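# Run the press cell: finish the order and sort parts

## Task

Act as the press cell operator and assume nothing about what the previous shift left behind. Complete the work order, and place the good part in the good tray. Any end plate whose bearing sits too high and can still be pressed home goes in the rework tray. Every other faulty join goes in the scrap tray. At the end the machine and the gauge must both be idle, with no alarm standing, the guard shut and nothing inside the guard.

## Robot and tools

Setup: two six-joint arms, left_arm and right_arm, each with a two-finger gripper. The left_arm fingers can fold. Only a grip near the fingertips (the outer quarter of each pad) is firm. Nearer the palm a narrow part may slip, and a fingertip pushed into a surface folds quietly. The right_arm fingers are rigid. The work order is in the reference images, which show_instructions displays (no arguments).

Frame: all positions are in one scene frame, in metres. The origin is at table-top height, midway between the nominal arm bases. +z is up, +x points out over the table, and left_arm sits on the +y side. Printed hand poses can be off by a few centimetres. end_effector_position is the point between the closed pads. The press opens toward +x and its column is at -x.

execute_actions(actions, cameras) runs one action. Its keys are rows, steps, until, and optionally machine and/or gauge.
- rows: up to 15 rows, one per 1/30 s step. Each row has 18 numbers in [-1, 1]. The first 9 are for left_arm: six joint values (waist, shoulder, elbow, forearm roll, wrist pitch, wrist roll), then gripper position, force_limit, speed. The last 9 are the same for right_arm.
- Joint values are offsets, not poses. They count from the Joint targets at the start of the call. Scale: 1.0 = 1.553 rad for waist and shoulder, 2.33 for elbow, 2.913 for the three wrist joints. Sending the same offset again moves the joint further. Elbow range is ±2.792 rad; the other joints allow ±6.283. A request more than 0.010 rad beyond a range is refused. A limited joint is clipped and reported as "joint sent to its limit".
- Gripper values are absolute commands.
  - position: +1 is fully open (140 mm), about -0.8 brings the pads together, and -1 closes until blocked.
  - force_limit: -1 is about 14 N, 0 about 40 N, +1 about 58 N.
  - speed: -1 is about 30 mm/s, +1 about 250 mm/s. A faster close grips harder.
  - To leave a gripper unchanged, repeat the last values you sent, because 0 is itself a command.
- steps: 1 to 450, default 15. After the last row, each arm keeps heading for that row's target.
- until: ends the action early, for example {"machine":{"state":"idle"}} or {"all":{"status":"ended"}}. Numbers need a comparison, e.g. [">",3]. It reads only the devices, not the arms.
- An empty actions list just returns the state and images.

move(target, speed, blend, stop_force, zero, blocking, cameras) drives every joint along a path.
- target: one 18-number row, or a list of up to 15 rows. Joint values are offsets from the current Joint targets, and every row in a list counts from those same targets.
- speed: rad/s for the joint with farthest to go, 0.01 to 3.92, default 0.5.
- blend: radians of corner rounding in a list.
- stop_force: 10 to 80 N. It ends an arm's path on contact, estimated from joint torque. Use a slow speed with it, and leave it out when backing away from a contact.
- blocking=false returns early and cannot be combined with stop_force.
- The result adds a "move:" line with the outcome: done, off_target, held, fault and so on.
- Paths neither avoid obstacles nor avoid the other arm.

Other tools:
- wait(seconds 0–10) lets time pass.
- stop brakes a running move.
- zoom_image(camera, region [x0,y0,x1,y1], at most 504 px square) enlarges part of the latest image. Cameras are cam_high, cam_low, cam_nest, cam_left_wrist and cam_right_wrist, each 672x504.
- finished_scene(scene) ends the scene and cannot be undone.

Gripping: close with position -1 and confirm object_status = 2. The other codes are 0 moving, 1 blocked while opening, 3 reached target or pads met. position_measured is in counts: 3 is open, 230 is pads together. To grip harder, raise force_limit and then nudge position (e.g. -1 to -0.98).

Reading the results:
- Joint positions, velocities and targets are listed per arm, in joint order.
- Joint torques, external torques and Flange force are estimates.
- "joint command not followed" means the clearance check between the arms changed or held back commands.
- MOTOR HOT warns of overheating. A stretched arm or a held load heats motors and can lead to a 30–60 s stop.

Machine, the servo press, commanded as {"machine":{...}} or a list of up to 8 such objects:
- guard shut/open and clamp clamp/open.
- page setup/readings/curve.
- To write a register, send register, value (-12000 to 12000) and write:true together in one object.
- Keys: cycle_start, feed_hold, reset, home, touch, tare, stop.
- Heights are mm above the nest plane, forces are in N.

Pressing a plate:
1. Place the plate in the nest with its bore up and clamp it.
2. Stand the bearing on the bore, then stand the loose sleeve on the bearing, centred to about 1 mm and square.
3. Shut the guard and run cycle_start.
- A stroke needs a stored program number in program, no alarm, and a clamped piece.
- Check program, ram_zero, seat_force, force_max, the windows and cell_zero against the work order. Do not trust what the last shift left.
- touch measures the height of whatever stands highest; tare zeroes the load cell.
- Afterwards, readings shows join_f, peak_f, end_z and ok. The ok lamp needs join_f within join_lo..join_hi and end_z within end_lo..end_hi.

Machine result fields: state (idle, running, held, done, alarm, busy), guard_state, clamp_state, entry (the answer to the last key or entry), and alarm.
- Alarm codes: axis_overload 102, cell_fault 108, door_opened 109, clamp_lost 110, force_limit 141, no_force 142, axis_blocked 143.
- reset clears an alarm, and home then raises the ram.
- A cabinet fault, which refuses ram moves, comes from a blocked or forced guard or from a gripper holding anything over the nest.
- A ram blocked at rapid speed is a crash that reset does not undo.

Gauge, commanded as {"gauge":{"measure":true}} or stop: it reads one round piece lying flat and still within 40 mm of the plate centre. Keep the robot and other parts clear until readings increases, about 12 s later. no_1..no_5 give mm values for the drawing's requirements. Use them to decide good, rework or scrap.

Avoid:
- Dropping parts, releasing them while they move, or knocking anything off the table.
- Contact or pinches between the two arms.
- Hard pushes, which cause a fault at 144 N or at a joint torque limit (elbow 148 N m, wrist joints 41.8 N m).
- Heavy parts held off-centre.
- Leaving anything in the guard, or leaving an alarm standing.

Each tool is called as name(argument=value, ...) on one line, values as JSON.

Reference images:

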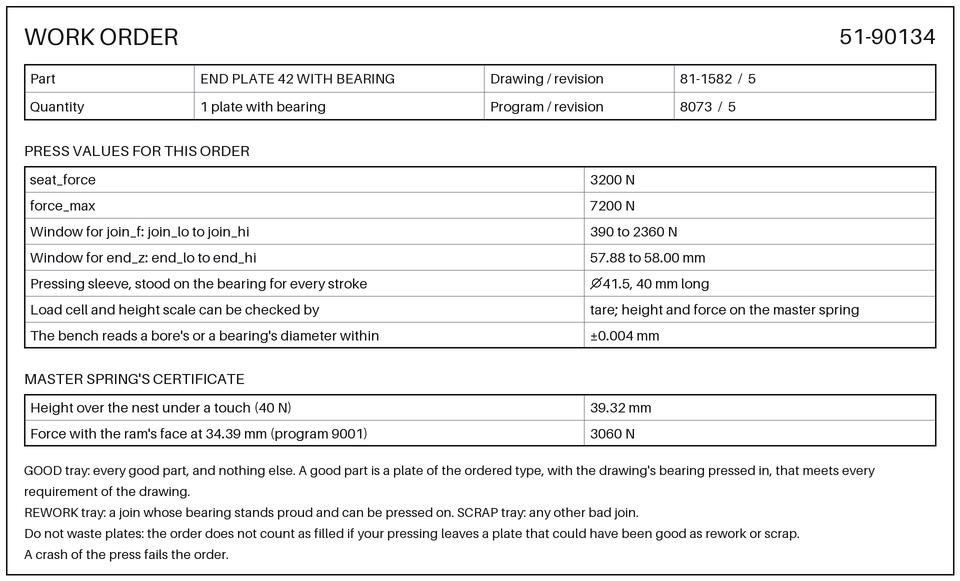

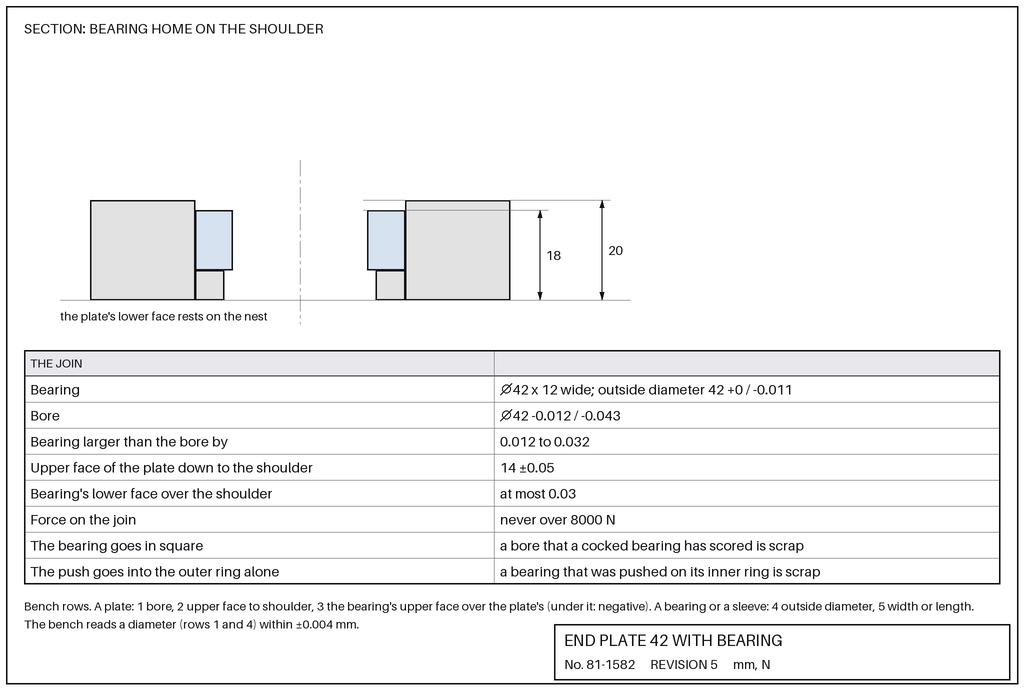

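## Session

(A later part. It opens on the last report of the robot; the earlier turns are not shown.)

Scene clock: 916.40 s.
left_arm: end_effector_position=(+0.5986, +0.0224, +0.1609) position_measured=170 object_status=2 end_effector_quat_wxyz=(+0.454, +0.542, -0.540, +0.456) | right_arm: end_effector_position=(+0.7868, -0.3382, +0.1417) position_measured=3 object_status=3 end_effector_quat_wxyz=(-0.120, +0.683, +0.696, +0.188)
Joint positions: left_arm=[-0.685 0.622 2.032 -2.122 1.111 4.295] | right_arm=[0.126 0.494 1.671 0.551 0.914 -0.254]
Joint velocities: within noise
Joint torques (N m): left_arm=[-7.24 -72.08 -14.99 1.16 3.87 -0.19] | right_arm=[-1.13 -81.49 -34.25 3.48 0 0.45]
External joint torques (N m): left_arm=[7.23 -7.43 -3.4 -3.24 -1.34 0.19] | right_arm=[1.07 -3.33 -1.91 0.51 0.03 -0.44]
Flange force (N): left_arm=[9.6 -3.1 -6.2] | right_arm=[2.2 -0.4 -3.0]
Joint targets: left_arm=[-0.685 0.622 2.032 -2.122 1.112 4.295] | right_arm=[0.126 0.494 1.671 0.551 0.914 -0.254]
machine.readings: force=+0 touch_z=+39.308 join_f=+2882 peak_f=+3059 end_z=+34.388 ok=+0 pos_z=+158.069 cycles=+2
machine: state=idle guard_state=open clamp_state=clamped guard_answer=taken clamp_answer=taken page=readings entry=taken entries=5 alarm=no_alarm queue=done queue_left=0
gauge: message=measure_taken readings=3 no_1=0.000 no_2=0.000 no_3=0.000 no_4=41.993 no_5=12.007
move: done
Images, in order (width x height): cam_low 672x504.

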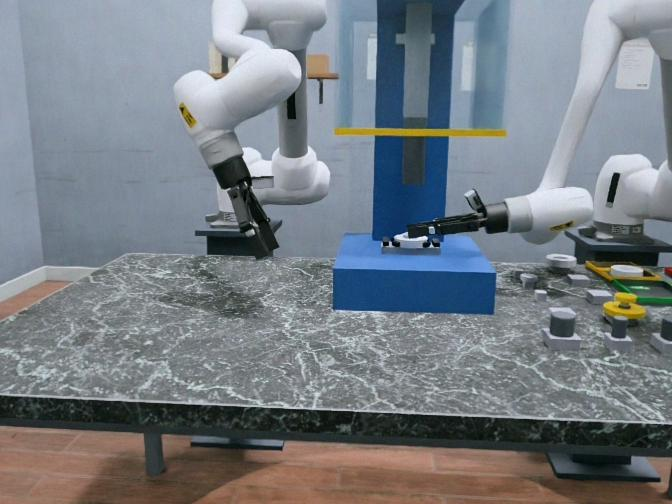

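move(target=[0,-0.0026,-0.0001,0.0006,-0.0007,-0.0014,-1,0,-1,0,0,0,0,0,0,1,1,1], speed=0.01, cameras=["cam_low","cam_left_wrist","cam_nest"])

zoom_image(camera="cam_low", region=[395, 220, 431, 250])

zoom_image(camera="cam_left_wrist", region=[260, 200, 480, 340])

Scene clock: 927.97 s.
left_arm: end_effector_position=(+0.5986, +0.0223, +0.1636) position_measured=170 object_status=2 end_effector_quat_wxyz=(+0.455, +0.542, -0.540, +0.456) | right_arm: end_effector_position=(+0.7868, -0.3382, +0.1417) position_measured=3 object_status=3 end_effector_quat_wxyz=(-0.120, +0.683, +0.696, +0.188)
Joint positions: left_arm=[-0.685 0.618 2.032 -2.12 1.109 4.291] | right_arm=[0.126 0.494 1.671 0.551 0.914 -0.254]
Joint velocities: within noise
Joint torques (N m): left_arm=[0.12 -74.23 -20.84 -1.97 2.81 -0.12] | right_arm=[-1.06 -81.47 -34.22 3.49 -0.04 0.54]
External joint torques (N m): left_arm=[-0.18 -5.17 2.2 -0.13 -0.28 0.12] | right_arm=[0.97 -3.15 -1.78 0.48 0.08 -0.53]
Flange force (N): left_arm=[7.2 7.6 -5.9] | right_arm=[1.9 -0.5 -2.8]
Joint targets: left_arm=[-0.685 0.618 2.032 -2.121 1.109 4.291] | right_arm=[0.126 0.494 1.671 0.551 0.914 -0.254]
machine.readings: force=+0 touch_z=+39.308 join_f=+2882 peak_f=+3059 end_z=+34.388 ok=+0 pos_z=+158.069 cycles=+2
machine: state=idle guard_state=open clamp_state=clamped guard_answer=taken clamp_answer=taken page=readings entry=taken entries=5 alarm=no_alarm queue=done queue_left=0
gauge: message=measure_taken readings=3 no_1=0.000 no_2=0.000 no_3=0.000 no_4=41.993 no_5=12.007
move: done
Images, in order (width x height): cam_low 672x504, cam_nest 672x504, cam_left_wrist 672x504.

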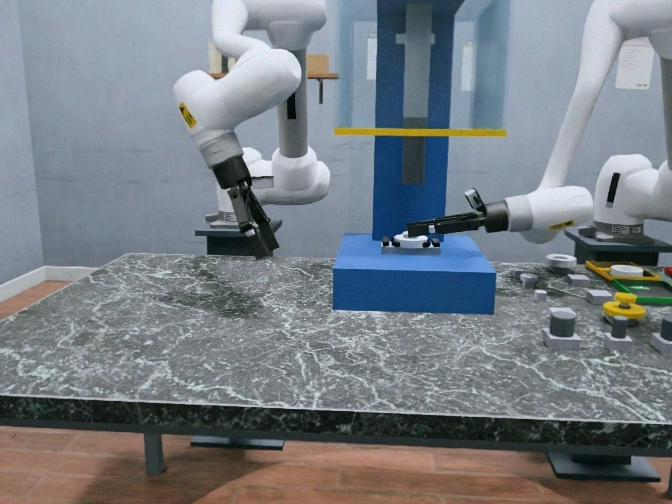

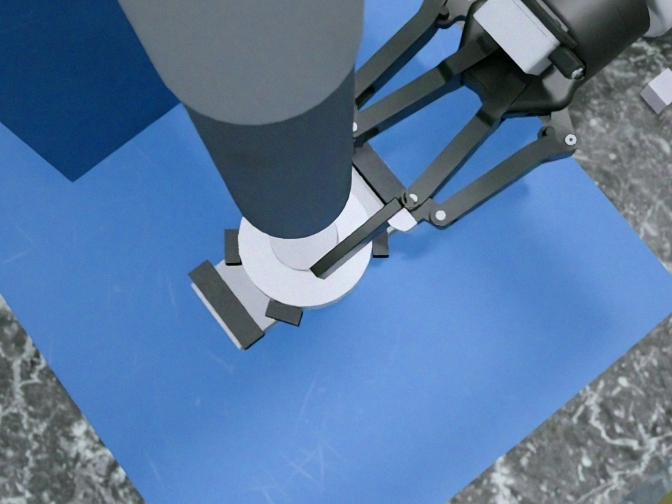

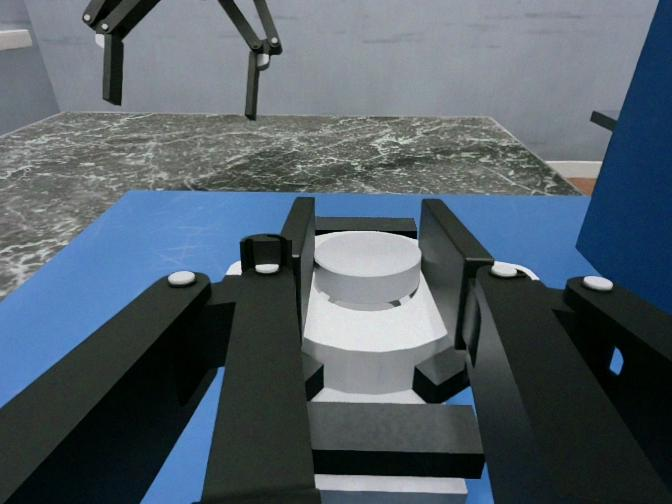

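Scaled by 14.000 from the camera's 672x504 image, which has a finer 960x720 frame.

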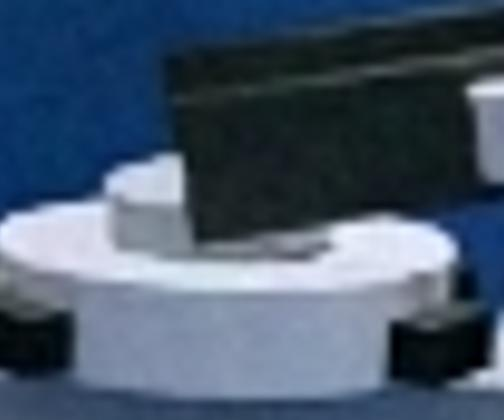

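Scaled by 2.291 from the camera's 672x504 image, which has a finer 960x720 frame.

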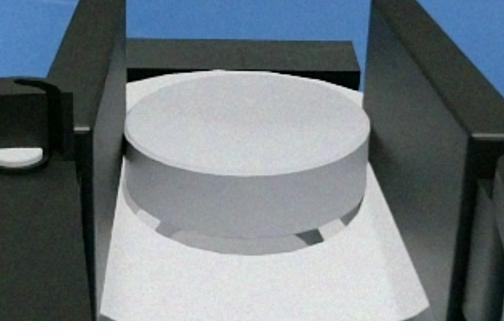

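move(target=[[0,-0.0030,-0.0001,0.0008,-0.0009,-0.0016,-1,0,-1,0,0,0,0,0,0,1,1,1],[-0.0045,0.0002,-0.0027,-0.0018,-0.0028,-0.0016,-1,0,-1,0,0,0,0,0,0,1,1,1],[-0.0045,0.0035,-0.0026,-0.0026,-0.0018,0.0002,-1,0,-1,0,0,0,0,0,0,1,1,1]], speed=[0.03,0.03,0.01], cameras=["cam_low","cam_left_wrist"])

zoom_image(camera="cam_low", region=[395, 220, 431, 250])

zoom_image(camera="cam_left_wrist", region=[260, 200, 480, 340])

Scene clock: 948.33 s.
left_arm: end_effector_position=(+0.5989, +0.0169, +0.1615) position_measured=170 object_status=2 end_effector_quat_wxyz=(+0.454, +0.543, -0.540, +0.456) | right_arm: end_effector_position=(+0.7868, -0.3382, +0.1417) position_measured=3 object_status=3 end_effector_quat_wxyz=(-0.120, +0.683, +0.696, +0.188)
Joint positions: left_arm=[-0.692 0.623 2.025 -2.128 1.104 4.291] | right_arm=[0.126 0.494 1.671 0.551 0.914 -0.254]
Joint velocities: within noise
Joint torques (N m): left_arm=[1.57 -52.6 -16.25 -1.82 -7.37 -0.08] | right_arm=[-1.35 -81.54 -34.22 3.49 -0.06 0.53]
External joint torques (N m): left_arm=[-1.6 -27.18 -2.38 -0.28 9.89 0.08] | right_arm=[1.24 -3.17 -1.95 0.5 0.08 -0.53]
Flange force (N): left_arm=[30.8 17.7 -22.9] | right_arm=[2.3 -0.1 -2.7]
Joint targets: left_arm=[-0.692 0.623 2.025 -2.128 1.104 4.292] | right_arm=[0.126 0.494 1.671 0.551 0.914 -0.254]
machine.readings: force=+0 touch_z=+39.308 join_f=+2882 peak_f=+3059 end_z=+34.388 ok=+0 pos_z=+158.069 cycles=+2
machine: state=idle guard_state=open clamp_state=clamped guard_answer=taken clamp_answer=taken page=readings entry=taken entries=5 alarm=no_alarm queue=done queue_left=0
gauge: message=measure_taken readings=3 no_1=0.000 no_2=0.000 no_3=0.000 no_4=41.993 no_5=12.007
move: done
Images, in order (width x height): cam_low 672x504, cam_left_wrist 672x504.

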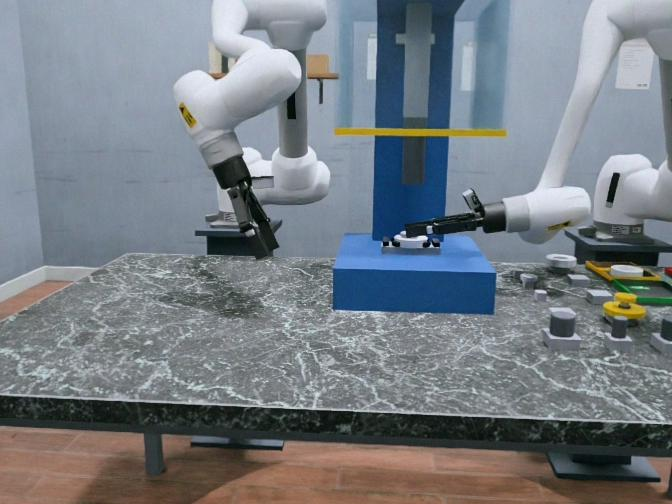

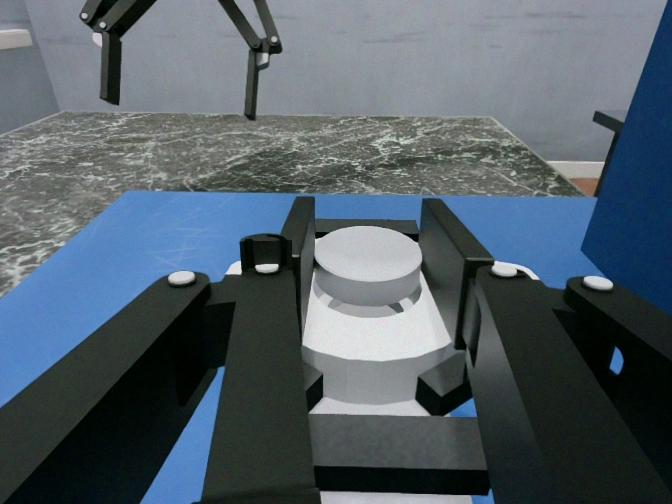

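Scaled by 14.000 from the camera's 672x504 image, which has a finer 960x720 frame.

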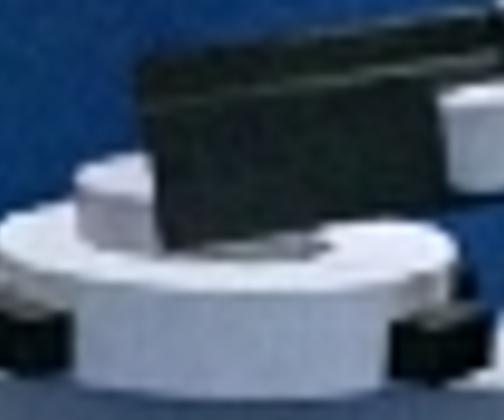

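Scaled by 2.291 from the camera's 672x504 image, which has a finer 960x720 frame.

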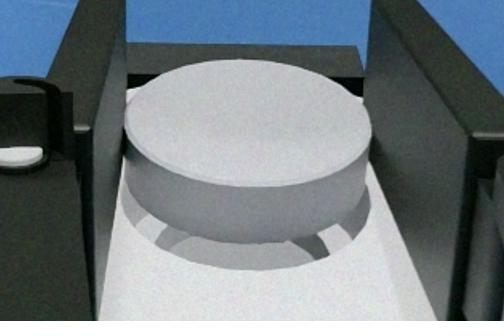

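move(target=[[0,-0.0030,-0.0001,0.0008,-0.0009,-0.0016,-1,0,-1,0,0,0,0,0,0,1,1,1],[0.0041,-0.0059,0.0022,0.0031,0.0008,-0.0016,-1,0,-1,0,0,0,0,0,0,1,1,1]], speed=[0.02,0.03], cameras=["cam_low","cam_left_wrist"])

zoom_image(camera="cam_low", region=[395, 220, 431, 250])

zoom_image(camera="cam_left_wrist", region=[260, 200, 480, 340])

Scene clock: 959.70 s.
left_arm: end_effector_position=(+0.5987, +0.0218, +0.1661) position_measured=170 object_status=2 end_effector_quat_wxyz=(+0.454, +0.542, -0.540, +0.456) | right_arm: end_effector_position=(+0.7868, -0.3382, +0.1417) position_measured=3 object_status=3 end_effector_quat_wxyz=(-0.120, +0.683, +0.696, +0.188)
Joint positions: left_arm=[-0.685 0.614 2.031 -2.119 1.107 4.287] | right_arm=[0.126 0.494 1.671 0.551 0.914 -0.254]
Joint velocities: within noise
Joint torques (N m): left_arm=[0.23 -74.06 -21.11 -1.91 2.8 -0.1] | right_arm=[-1.11 -81.56 -34.43 3.5 -0.02 0.48]
External joint torques (N m): left_arm=[-0.35 -5.05 2.35 -0.2 -0.28 0.1] | right_arm=[1.04 -3.07 -1.61 0.47 0.05 -0.48]
Flange force (N): left_arm=[6.9 8.1 -5.8] | right_arm=[2.0 -0.7 -2.6]
Joint targets: left_arm=[-0.685 0.614 2.031 -2.119 1.107 4.287] | right_arm=[0.126 0.494 1.671 0.551 0.914 -0.254]
machine.readings: force=+0 touch_z=+39.308 join_f=+2882 peak_f=+3059 end_z=+34.388 ok=+0 pos_z=+158.069 cycles=+2
machine: state=idle guard_state=open clamp_state=clamped guard_answer=taken clamp_answer=taken page=readings entry=taken entries=5 alarm=no_alarm queue=done queue_left=0
gauge: message=measure_taken readings=3 no_1=0.000 no_2=0.000 no_3=0.000 no_4=41.993 no_5=12.007
move: done
Images, in order (width x height): cam_low 672x504, cam_left_wrist 672x504.

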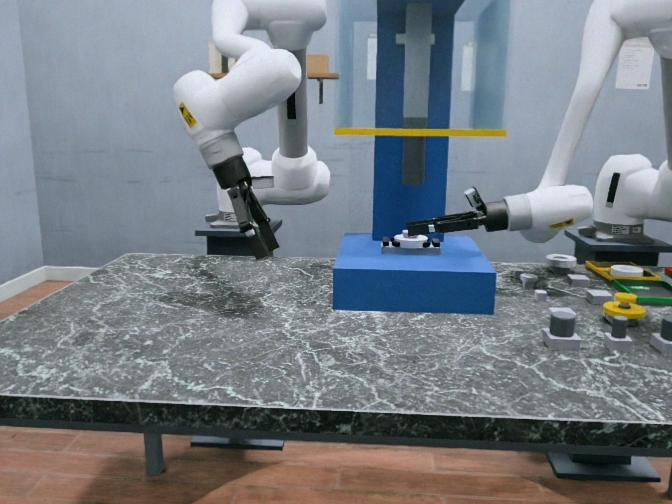

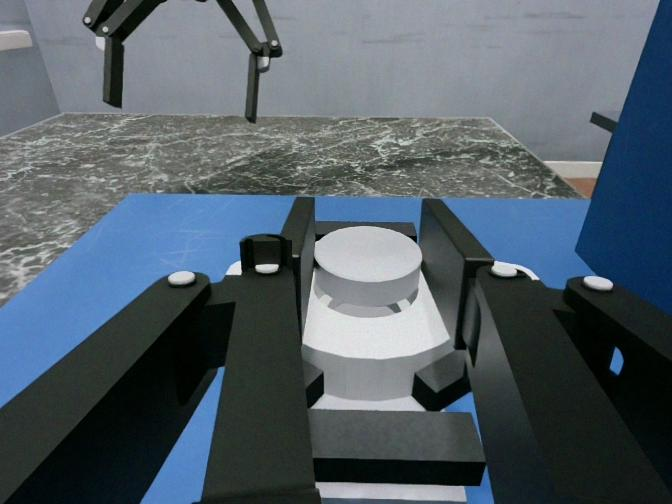

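Scaled by 14.000 from the camera's 672x504 image, which has a finer 960x720 frame.

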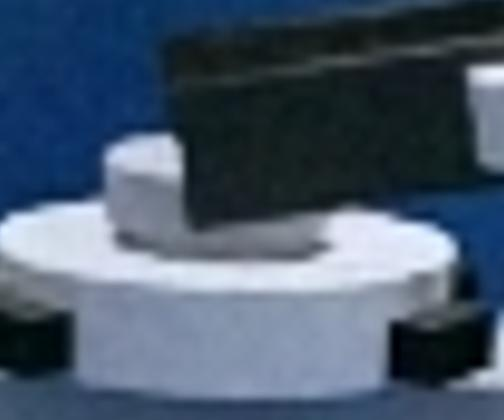

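Scaled by 2.291 from the camera's 672x504 image, which has a finer 960x720 frame.

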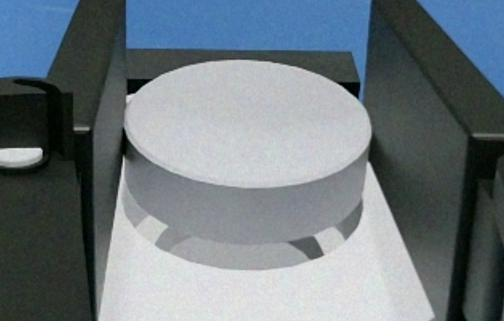

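move(target=[0,0.0066,0.0002,-0.0016,0.0019,0.0035,-1,0,-1,0,0,0,0,0,0,1,1,1], speed=0.01, stop_force=10, cameras=["cam_low","cam_left_wrist","cam_nest"])

zoom_image(camera="cam_low", region=[395, 220, 431, 250])

zoom_image(camera="cam_left_wrist", region=[260, 200, 480, 340])

zoom_image(camera="cam_nest", region=[240, 190, 370, 290])

Scene clock: 971.00 s.
left_arm: end_effector_position=(+0.5987, +0.0219, +0.1609) position_measured=170 object_status=2 end_effector_quat_wxyz=(+0.454, +0.542, -0.540, +0.456) | right_arm: end_effector_position=(+0.7868, -0.3382, +0.1417) position_measured=3 object_status=3 end_effector_quat_wxyz=(-0.120, +0.683, +0.696, +0.188)
Joint positions: left_arm=[-0.685 0.623 2.031 -2.123 1.111 4.295] | right_arm=[0.126 0.494 1.671 0.551 0.914 -0.254]
Joint velocities: within noise
Joint torques (N m): left_arm=[-4.23 -62.09 -19.22 -1.27 -2.35 0.26] | right_arm=[-1.55 -82.22 -34.26 3.46 -0.02 0.49]
External joint torques (N m): left_arm=[4.16 -17.36 0.99 -0.8 4.88 -0.26] | right_arm=[1.47 -2.57 -1.92 0.52 0.05 -0.49]
Flange force (N): left_arm=[19.8 10.5 -22.0] | right_arm=[2.5 0.5 -2.0]
Joint targets: left_arm=[-0.685 0.623 2.031 -2.123 1.111 4.295] | right_arm=[0.126 0.494 1.671 0.551 0.914 -0.254]
machine.readings: force=+0 touch_z=+39.308 join_f=+2882 peak_f=+3059 end_z=+34.388 ok=+0 pos_z=+158.069 cycles=+2
machine: state=idle guard_state=open clamp_state=clamped guard_answer=taken clamp_answer=taken page=readings entry=taken entries=5 alarm=no_alarm queue=done queue_left=0
gauge: message=measure_taken readings=3 no_1=0.000 no_2=0.000 no_3=0.000 no_4=41.993 no_5=12.007
move: contact (left_arm)
Images, in order (width x height): cam_low 672x504, cam_nest 672x504, cam_left_wrist 672x504.

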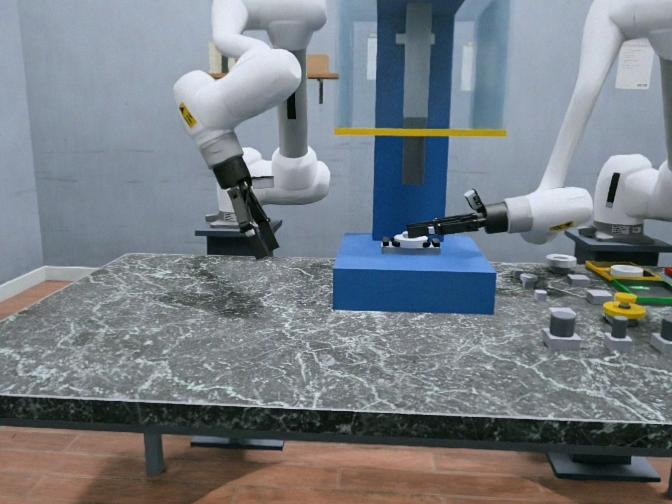

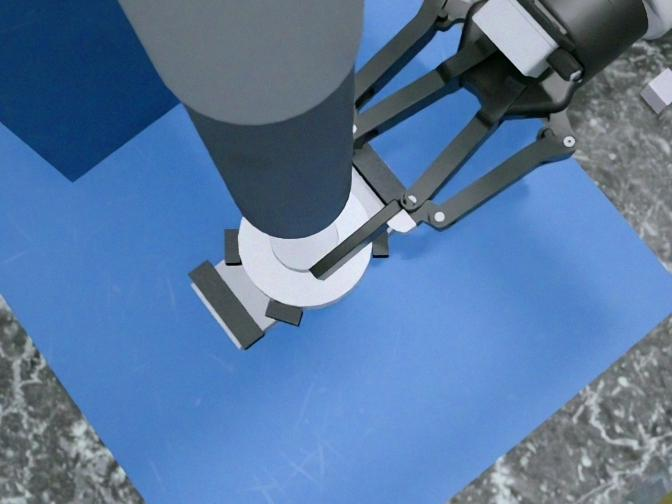

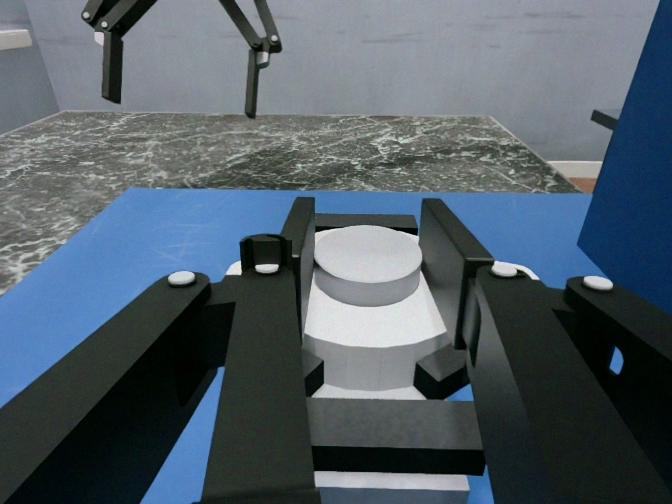

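Scaled by 14.000 from the camera's 672x504 image, which has a finer 960x720 frame.

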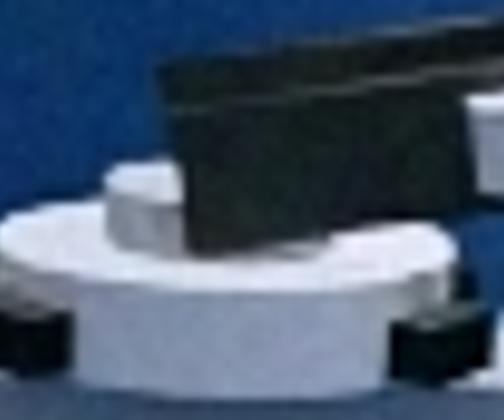

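Scaled by 2.291 from the camera's 672x504 image, which has a finer 960x720 frame.

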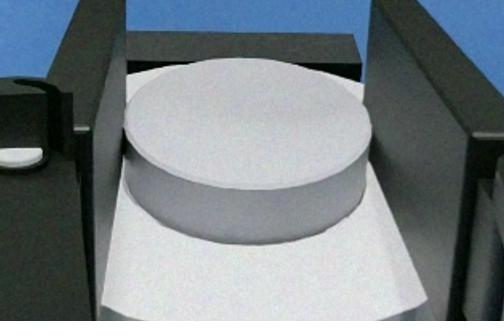

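Scaled by 3.877 from the camera's 672x504 image, which has a finer 960x720 frame.

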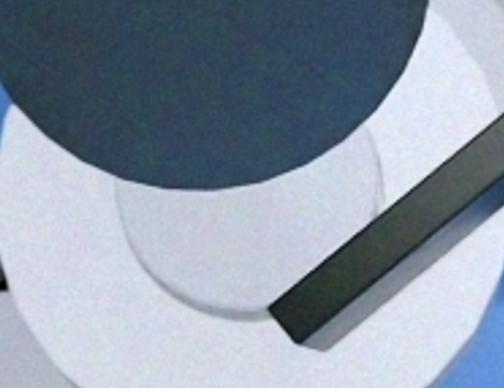

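move(target=[0.0004,0.0004,0.0002,-0.0001,0.0004,0.0004,-1,0,-1,0,0,0,0,0,0,1,1,1], speed=0.01, cameras=["cam_low","cam_left_wrist"])

zoom_image(camera="cam_low", region=[395, 220, 431, 250])

zoom_image(camera="cam_left_wrist", region=[260, 200, 480, 340])

Scene clock: 979.10 s.
left_arm: end_effector_position=(+0.5988, +0.0223, +0.1605) position_measured=170 object_status=2 end_effector_quat_wxyz=(+0.454, +0.542, -0.540, +0.456) | right_arm: end_effector_position=(+0.7868, -0.3382, +0.1417) position_measured=3 object_status=3 end_effector_quat_wxyz=(-0.120, +0.683, +0.696, +0.188)
Joint positions: left_arm=[-0.685 0.623 2.031 -2.123 1.113 4.296] | right_arm=[0.126 0.494 1.671 0.551 0.914 -0.254]
Joint velocities: within noise
Joint torques (N m): left_arm=[-3.22 -69.15 -16.94 -0.3 1.25 -0.09] | right_arm=[-1.18 -81.61 -34.33 3.44 0.02 0.41]
External joint torques (N m): left_arm=[3.12 -10.34 -1.51 -1.78 1.29 0.09] | right_arm=[1.09 -3.09 -1.72 0.53 0.01 -0.41]
Flange force (N): left_arm=[12.7 4.2 -8.9] | right_arm=[2.2 -0.6 -2.6]
Joint targets: left_arm=[-0.685 0.623 2.031 -2.123 1.113 4.296] | right_arm=[0.126 0.494 1.671 0.551 0.914 -0.254]
machine.readings: force=+0 touch_z=+39.308 join_f=+2882 peak_f=+3059 end_z=+34.388 ok=+0 pos_z=+158.069 cycles=+2
machine: state=idle guard_state=open clamp_state=clamped guard_answer=taken clamp_answer=taken page=readings entry=taken entries=5 alarm=no_alarm queue=done queue_left=0
gauge: message=measure_taken readings=3 no_1=0.000 no_2=0.000 no_3=0.000 no_4=41.993 no_5=12.007
move: done
Images, in order (width x height): cam_low 672x504, cam_left_wrist 672x504.

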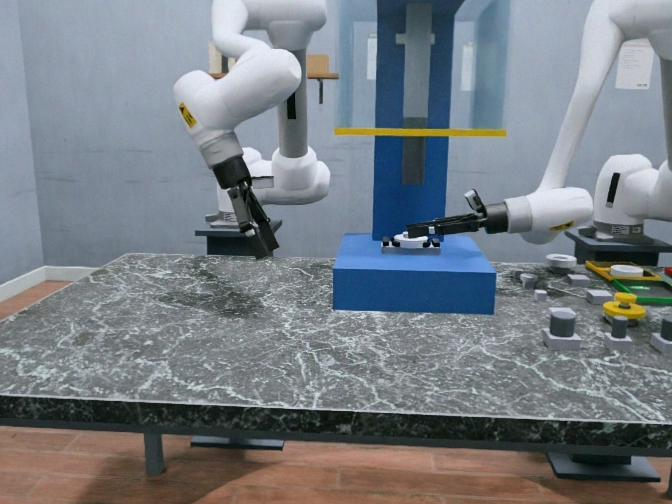

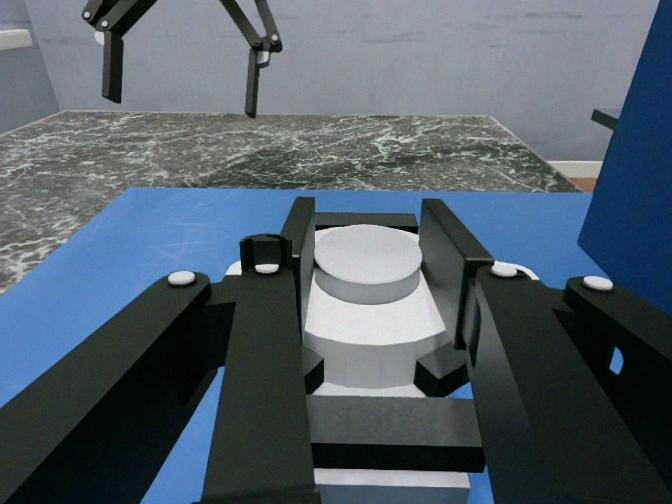

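Scaled by 14.000 from the camera's 672x504 image, which has a finer 960x720 frame.

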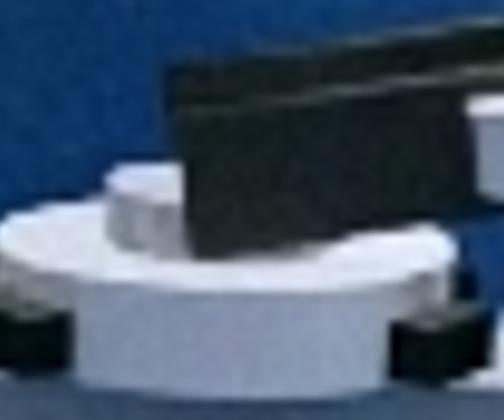

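Scaled by 2.291 from the camera's 672x504 image, which has a finer 960x720 frame.

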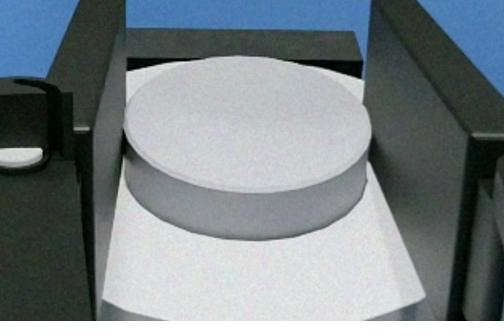

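move(target=[0,0.0012,0,-0.0003,0.0003,0.0006,-1,0,-1,0,0,0,0,0,0,1,1,1], speed=0.01, stop_force=12, cameras=["cam_left_wrist"])

zoom_image(camera="cam_left_wrist", region=[260, 200, 480, 340])

Scene clock: 985.30 s.
left_arm: end_effector_position=(+0.5989, +0.0223, +0.1598) position_measured=170 object_status=2 end_effector_quat_wxyz=(+0.455, +0.542, -0.540, +0.456) | right_arm: end_effector_position=(+0.7868, -0.3382, +0.1417) position_measured=3 object_status=3 end_effector_quat_wxyz=(-0.120, +0.683, +0.696, +0.188)
Joint positions: left_arm=[-0.685 0.625 2.031 -2.124 1.114 4.298] | right_arm=[0.126 0.494 1.671 0.551 0.914 -0.254]
Joint velocities: within noise
Joint torques (N m): left_arm=[-12.18 -59.01 -19.86 -0.14 -2.5 -0.04] | right_arm=[-1.12 -81.67 -34.36 3.46 -0.04 0.54]
External joint torques (N m): left_arm=[12.17 -20.69 1.47 -1.94 5.04 0.04] | right_arm=[1.03 -3.28 -1.88 0.53 0.06 -0.54]
Flange force (N): left_arm=[21.8 7.4 -33.8] | right_arm=[2.0 -0.4 -2.9]
Joint targets: left_arm=[-0.685 0.625 2.031 -2.124 1.113 4.298] | right_arm=[0.126 0.494 1.671 0.551 0.914 -0.254]
machine.readings: force=+0 touch_z=+39.308 join_f=+2882 peak_f=+3059 end_z=+34.388 ok=+0 pos_z=+158.069 cycles=+2
machine: state=idle guard_state=open clamp_state=clamped guard_answer=taken clamp_answer=taken page=readings entry=taken entries=5 alarm=no_alarm queue=done queue_left=0
gauge: message=measure_taken readings=3 no_1=0.000 no_2=0.000 no_3=0.000 no_4=41.993 no_5=12.007
move: contact (left_arm)
Images, in order (width x height): cam_left_wrist 672x504.

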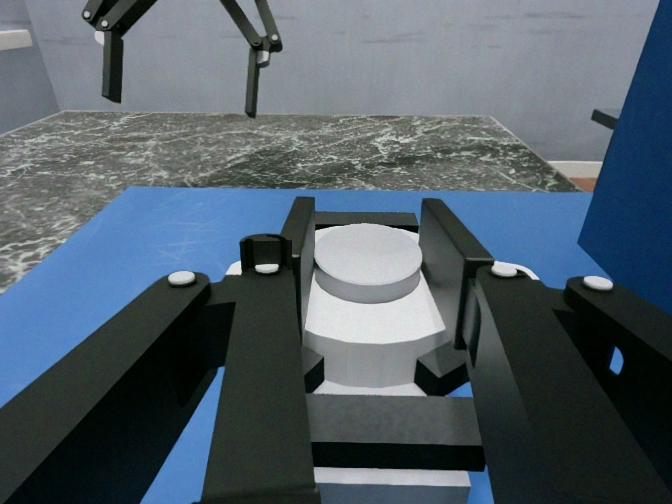

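Scaled by 2.291 from the camera's 672x504 image, which has a finer 960x720 frame.

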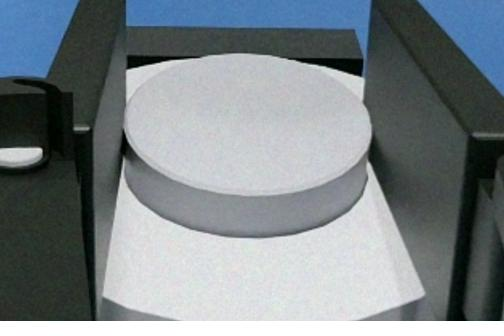

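move(target=[[0,-0.0014,0,0.0003,-0.0004,-0.0008,-1,0,-1,0,0,0,0,0,0,1,1,1],[0.0004,-0.0014,0,0.0003,-0.0004,-0.0008,-1,0,-1,0,0,0,0,0,0,1,1,1],[0.0004,-0.0004,0,0.0001,-0.0001,-0.0002,-1,0,-1,0,0,0,0,0,0,1,1,1]], speed=0.01, cameras=["cam_left_wrist"])

zoom_image(camera="cam_left_wrist", region=[260, 200, 480, 340])

Scene clock: 993.17 s.
left_arm: end_effector_position=(+0.5992, +0.0226, +0.1602) position_measured=170 object_status=2 end_effector_quat_wxyz=(+0.454, +0.542, -0.540, +0.456) | right_arm: end_effector_position=(+0.7868, -0.3382, +0.1417) position_measured=3 object_status=3 end_effector_quat_wxyz=(-0.120, +0.683, +0.696, +0.188)
Joint positions: left_arm=[-0.684 0.624 2.031 -2.124 1.113 4.297] | right_arm=[0.126 0.494 1.671 0.551 0.914 -0.254]
Joint velocities: within noise
Joint torques (N m): left_arm=[4.56 -70.44 -20.95 -3.06 0.08 -0.18] | right_arm=[-1.24 -82.01 -34.49 3.5 -0.02 0.49]
External joint torques (N m): left_arm=[-4.67 -9.08 2.7 0.99 2.45 0.18] | right_arm=[1.16 -2.84 -1.74 0.5 0.05 -0.49]
Flange force (N): left_arm=[11.7 14.3 -7.1] | right_arm=[2.1 -0.2 -2.4]
Joint targets: left_arm=[-0.684 0.624 2.031 -2.124 1.113 4.297] | right_arm=[0.126 0.494 1.671 0.551 0.914 -0.254]
machine.readings: force=+0 touch_z=+39.308 join_f=+2882 peak_f=+3059 end_z=+34.388 ok=+0 pos_z=+158.069 cycles=+2
machine: state=idle guard_state=open clamp_state=clamped guard_answer=taken clamp_answer=taken page=readings entry=taken entries=5 alarm=no_alarm queue=done queue_left=0
gauge: message=measure_taken readings=3 no_1=0.000 no_2=0.000 no_3=0.000 no_4=41.993 no_5=12.007
move: done
Images, in order (width x height): cam_left_wrist 672x504.

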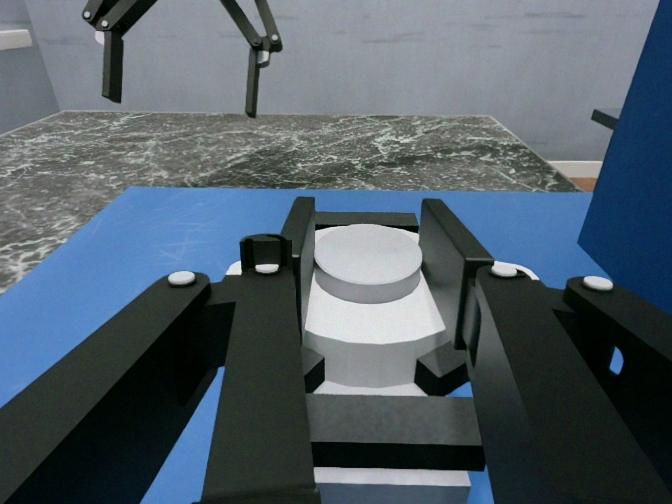

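Scaled by 2.291 from the camera's 672x504 image, which has a finer 960x720 frame.

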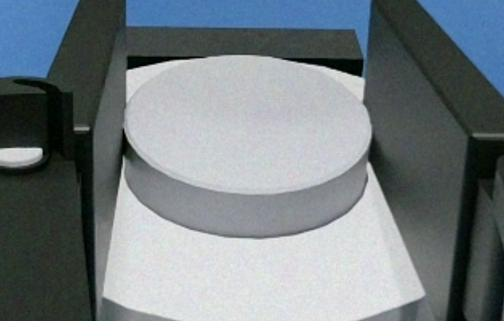

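execute_actions(actions=[{"rows":[[0,0,0,0,0,0,0.1,0,0,0,0,0,0,0,0,1,1,1]],"steps":30}], cameras=["cam_nest","cam_low","cam_left_wrist"])

zoom_image(camera="cam_low", region=[395, 220, 431, 250])

zoom_image(camera="cam_left_wrist", region=[260, 200, 480, 340])

Scene clock: 1002.17 s.
left_arm: end_effector_position=(+0.5993, +0.0226, +0.1601) position_measured=117 object_status=3 end_effector_quat_wxyz=(+0.454, +0.542, -0.540, +0.456) | right_arm: end_effector_position=(+0.7868, -0.3382, +0.1417) position_measured=3 object_status=3 end_effector_quat_wxyz=(-0.120, +0.683, +0.696, +0.188)
Joint positions: left_arm=[-0.684 0.624 2.031 -2.124 1.113 4.297] | right_arm=[0.126 0.494 1.671 0.551 0.914 -0.254]
Joint velocities: within noise
Joint torques (N m): left_arm=[0.37 -73.61 -20.01 -1.83 2.58 -0.09] | right_arm=[-1.01 -81.8 -34.34 3.49 0 0.48]
External joint torques (N m): left_arm=[-0.46 -6.32 1.29 -0.28 -0.03 0.09] | right_arm=[0.9 -2.68 -1.67 0.47 0.03 -0.48]
Flange force (N): left_arm=[8.9 7.4 -5.4] | right_arm=[1.7 -0.1 -2.3]
Joint targets: left_arm=[-0.684 0.624 2.031 -2.124 1.113 4.297] | right_arm=[0.126 0.494 1.671 0.551 0.914 -0.254]
machine.readings: force=+0 touch_z=+39.308 join_f=+2882 peak_f=+3059 end_z=+34.388 ok=+0 pos_z=+158.069 cycles=+2
machine: state=idle guard_state=open clamp_state=clamped guard_answer=taken clamp_answer=taken page=readings entry=taken entries=5 alarm=no_alarm queue=done queue_left=0
gauge: message=measure_taken readings=3 no_1=0.000 no_2=0.000 no_3=0.000 no_4=41.993 no_5=12.007
Images, in order (width x height): cam_low 672x504, cam_nest 672x504, cam_left_wrist 672x504.

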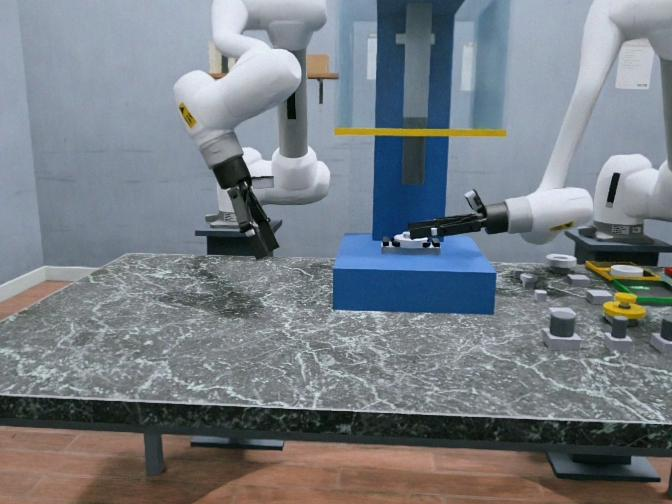

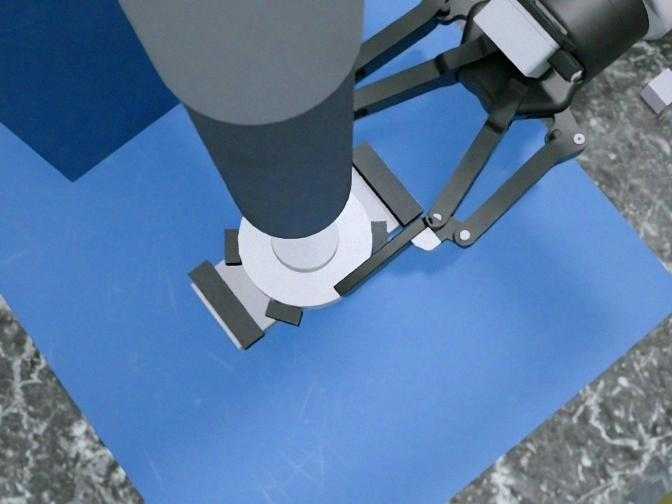

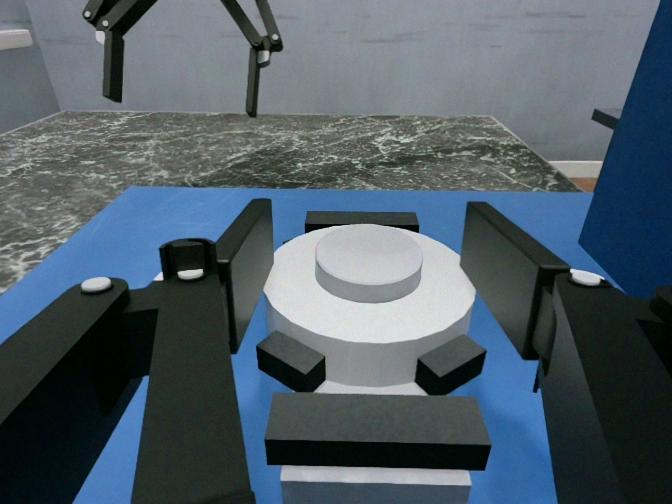

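Scaled by 14.000 from the camera's 672x504 image, which has a finer 960x720 frame.

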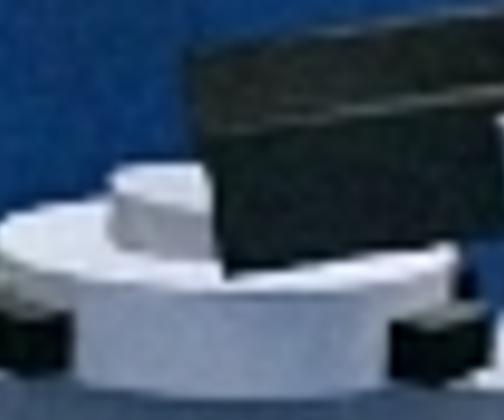

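Scaled by 2.291 from the camera's 672x504 image, which has a finer 960x720 frame.

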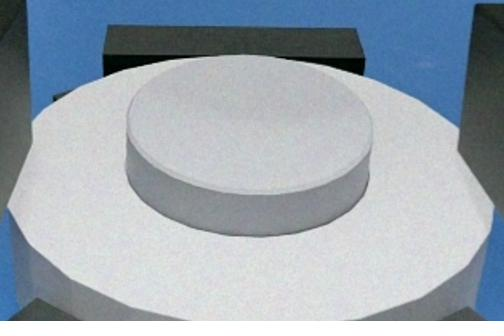

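move(target=[[0,-0.0101,-0.0003,0.0025,-0.0029,-0.0054,0.1,0,0,0,0,0,0,0,0,1,1,1],[0.1095,-0.1721,0.0380,0.1267,-0.0445,-0.0984,0.1,0,0,0,0,0,0,0,0,1,1,1]], speed=[0.03,0.15], blend=[0.005,0], cameras=["cam_nest","cam_low","cam_left_wrist"])

zoom_image(camera="cam_low", region=[395, 220, 431, 250])

zoom_image(camera="cam_left_wrist", region=[300, 160, 420, 250])

zoom_image(camera="cam_nest", region=[240, 190, 370, 290])

Scene clock: 1013.47 s.
left_arm: end_effector_position=(+0.5994, +0.1591, +0.2352) position_measured=117 object_status=3 end_effector_quat_wxyz=(+0.405, +0.580, -0.578, +0.406) | right_arm: end_effector_position=(+0.7868, -0.3382, +0.1417) position_measured=3 object_status=3 end_effector_quat_wxyz=(-0.120, +0.683, +0.696, +0.188)
Joint positions: left_arm=[-0.514 0.357 2.12 -1.755 0.984 4.011] | right_arm=[0.126 0.494 1.671 0.551 0.914 -0.254]
Joint velocities: within noise
Joint torques (N m): left_arm=[0.75 -55.72 -25.86 -1.68 2 -0.01] | right_arm=[-1.32 -81.67 -34.51 3.48 0.05 0.59]
External joint torques (N m): left_arm=[-0.81 -5.1 1.58 -0.24 0.02 0.01] | right_arm=[1.25 -3.18 -1.67 0.51 -0.02 -0.58]
Flange force (N): left_arm=[5.3 9.1 -4.5] | right_arm=[2.1 -0.9 -2.5]
Joint targets: left_arm=[-0.514 0.357 2.120 -1.755 0.984 4.011] | right_arm=[0.126 0.494 1.671 0.551 0.914 -0.254]
machine.readings: force=+0 touch_z=+39.308 join_f=+2882 peak_f=+3059 end_z=+34.388 ok=+0 pos_z=+158.069 cycles=+2
machine: state=idle guard_state=open clamp_state=clamped guard_answer=taken clamp_answer=taken page=readings entry=taken entries=5 alarm=no_alarm queue=done queue_left=0
gauge: message=measure_taken readings=3 no_1=0.000 no_2=0.000 no_3=0.000 no_4=41.993 no_5=12.007
move: done
Images, in order (width x height): cam_low 672x504, cam_nest 672x504, cam_left_wrist 672x504.

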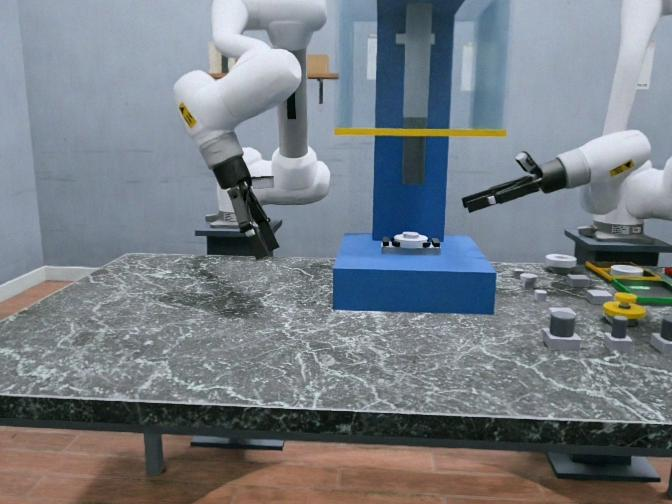

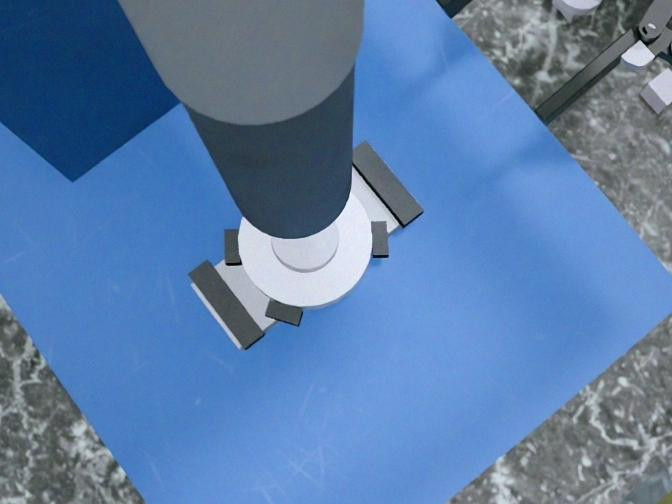

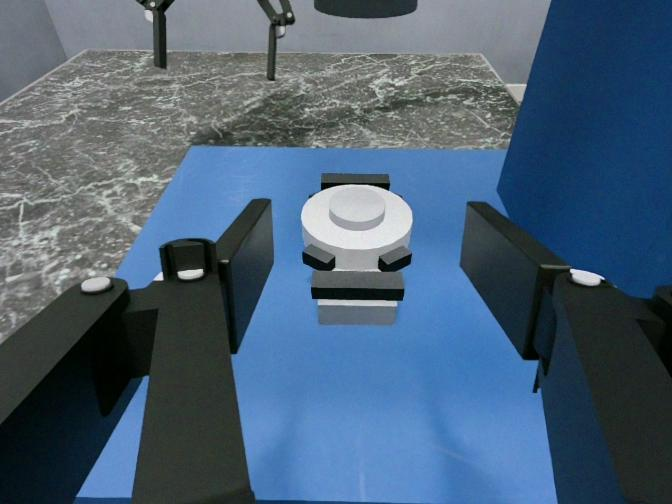

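Scaled by 14.000 from the camera's 672x504 image, which has a finer 960x720 frame.

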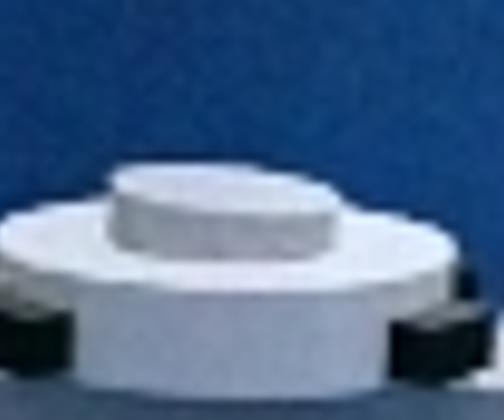

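Scaled by 4.200 from the camera's 672x504 image, which has a finer 960x720 frame.

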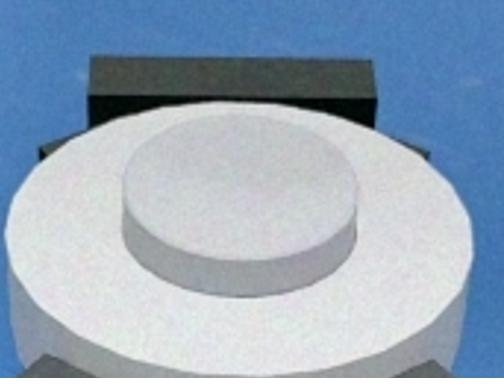

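Scaled by 3.877 from the camera's 672x504 image, which has a finer 960x720 frame.

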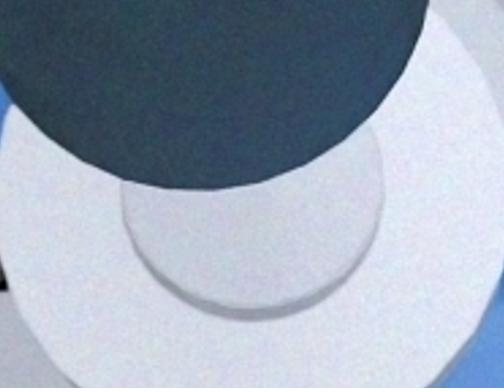

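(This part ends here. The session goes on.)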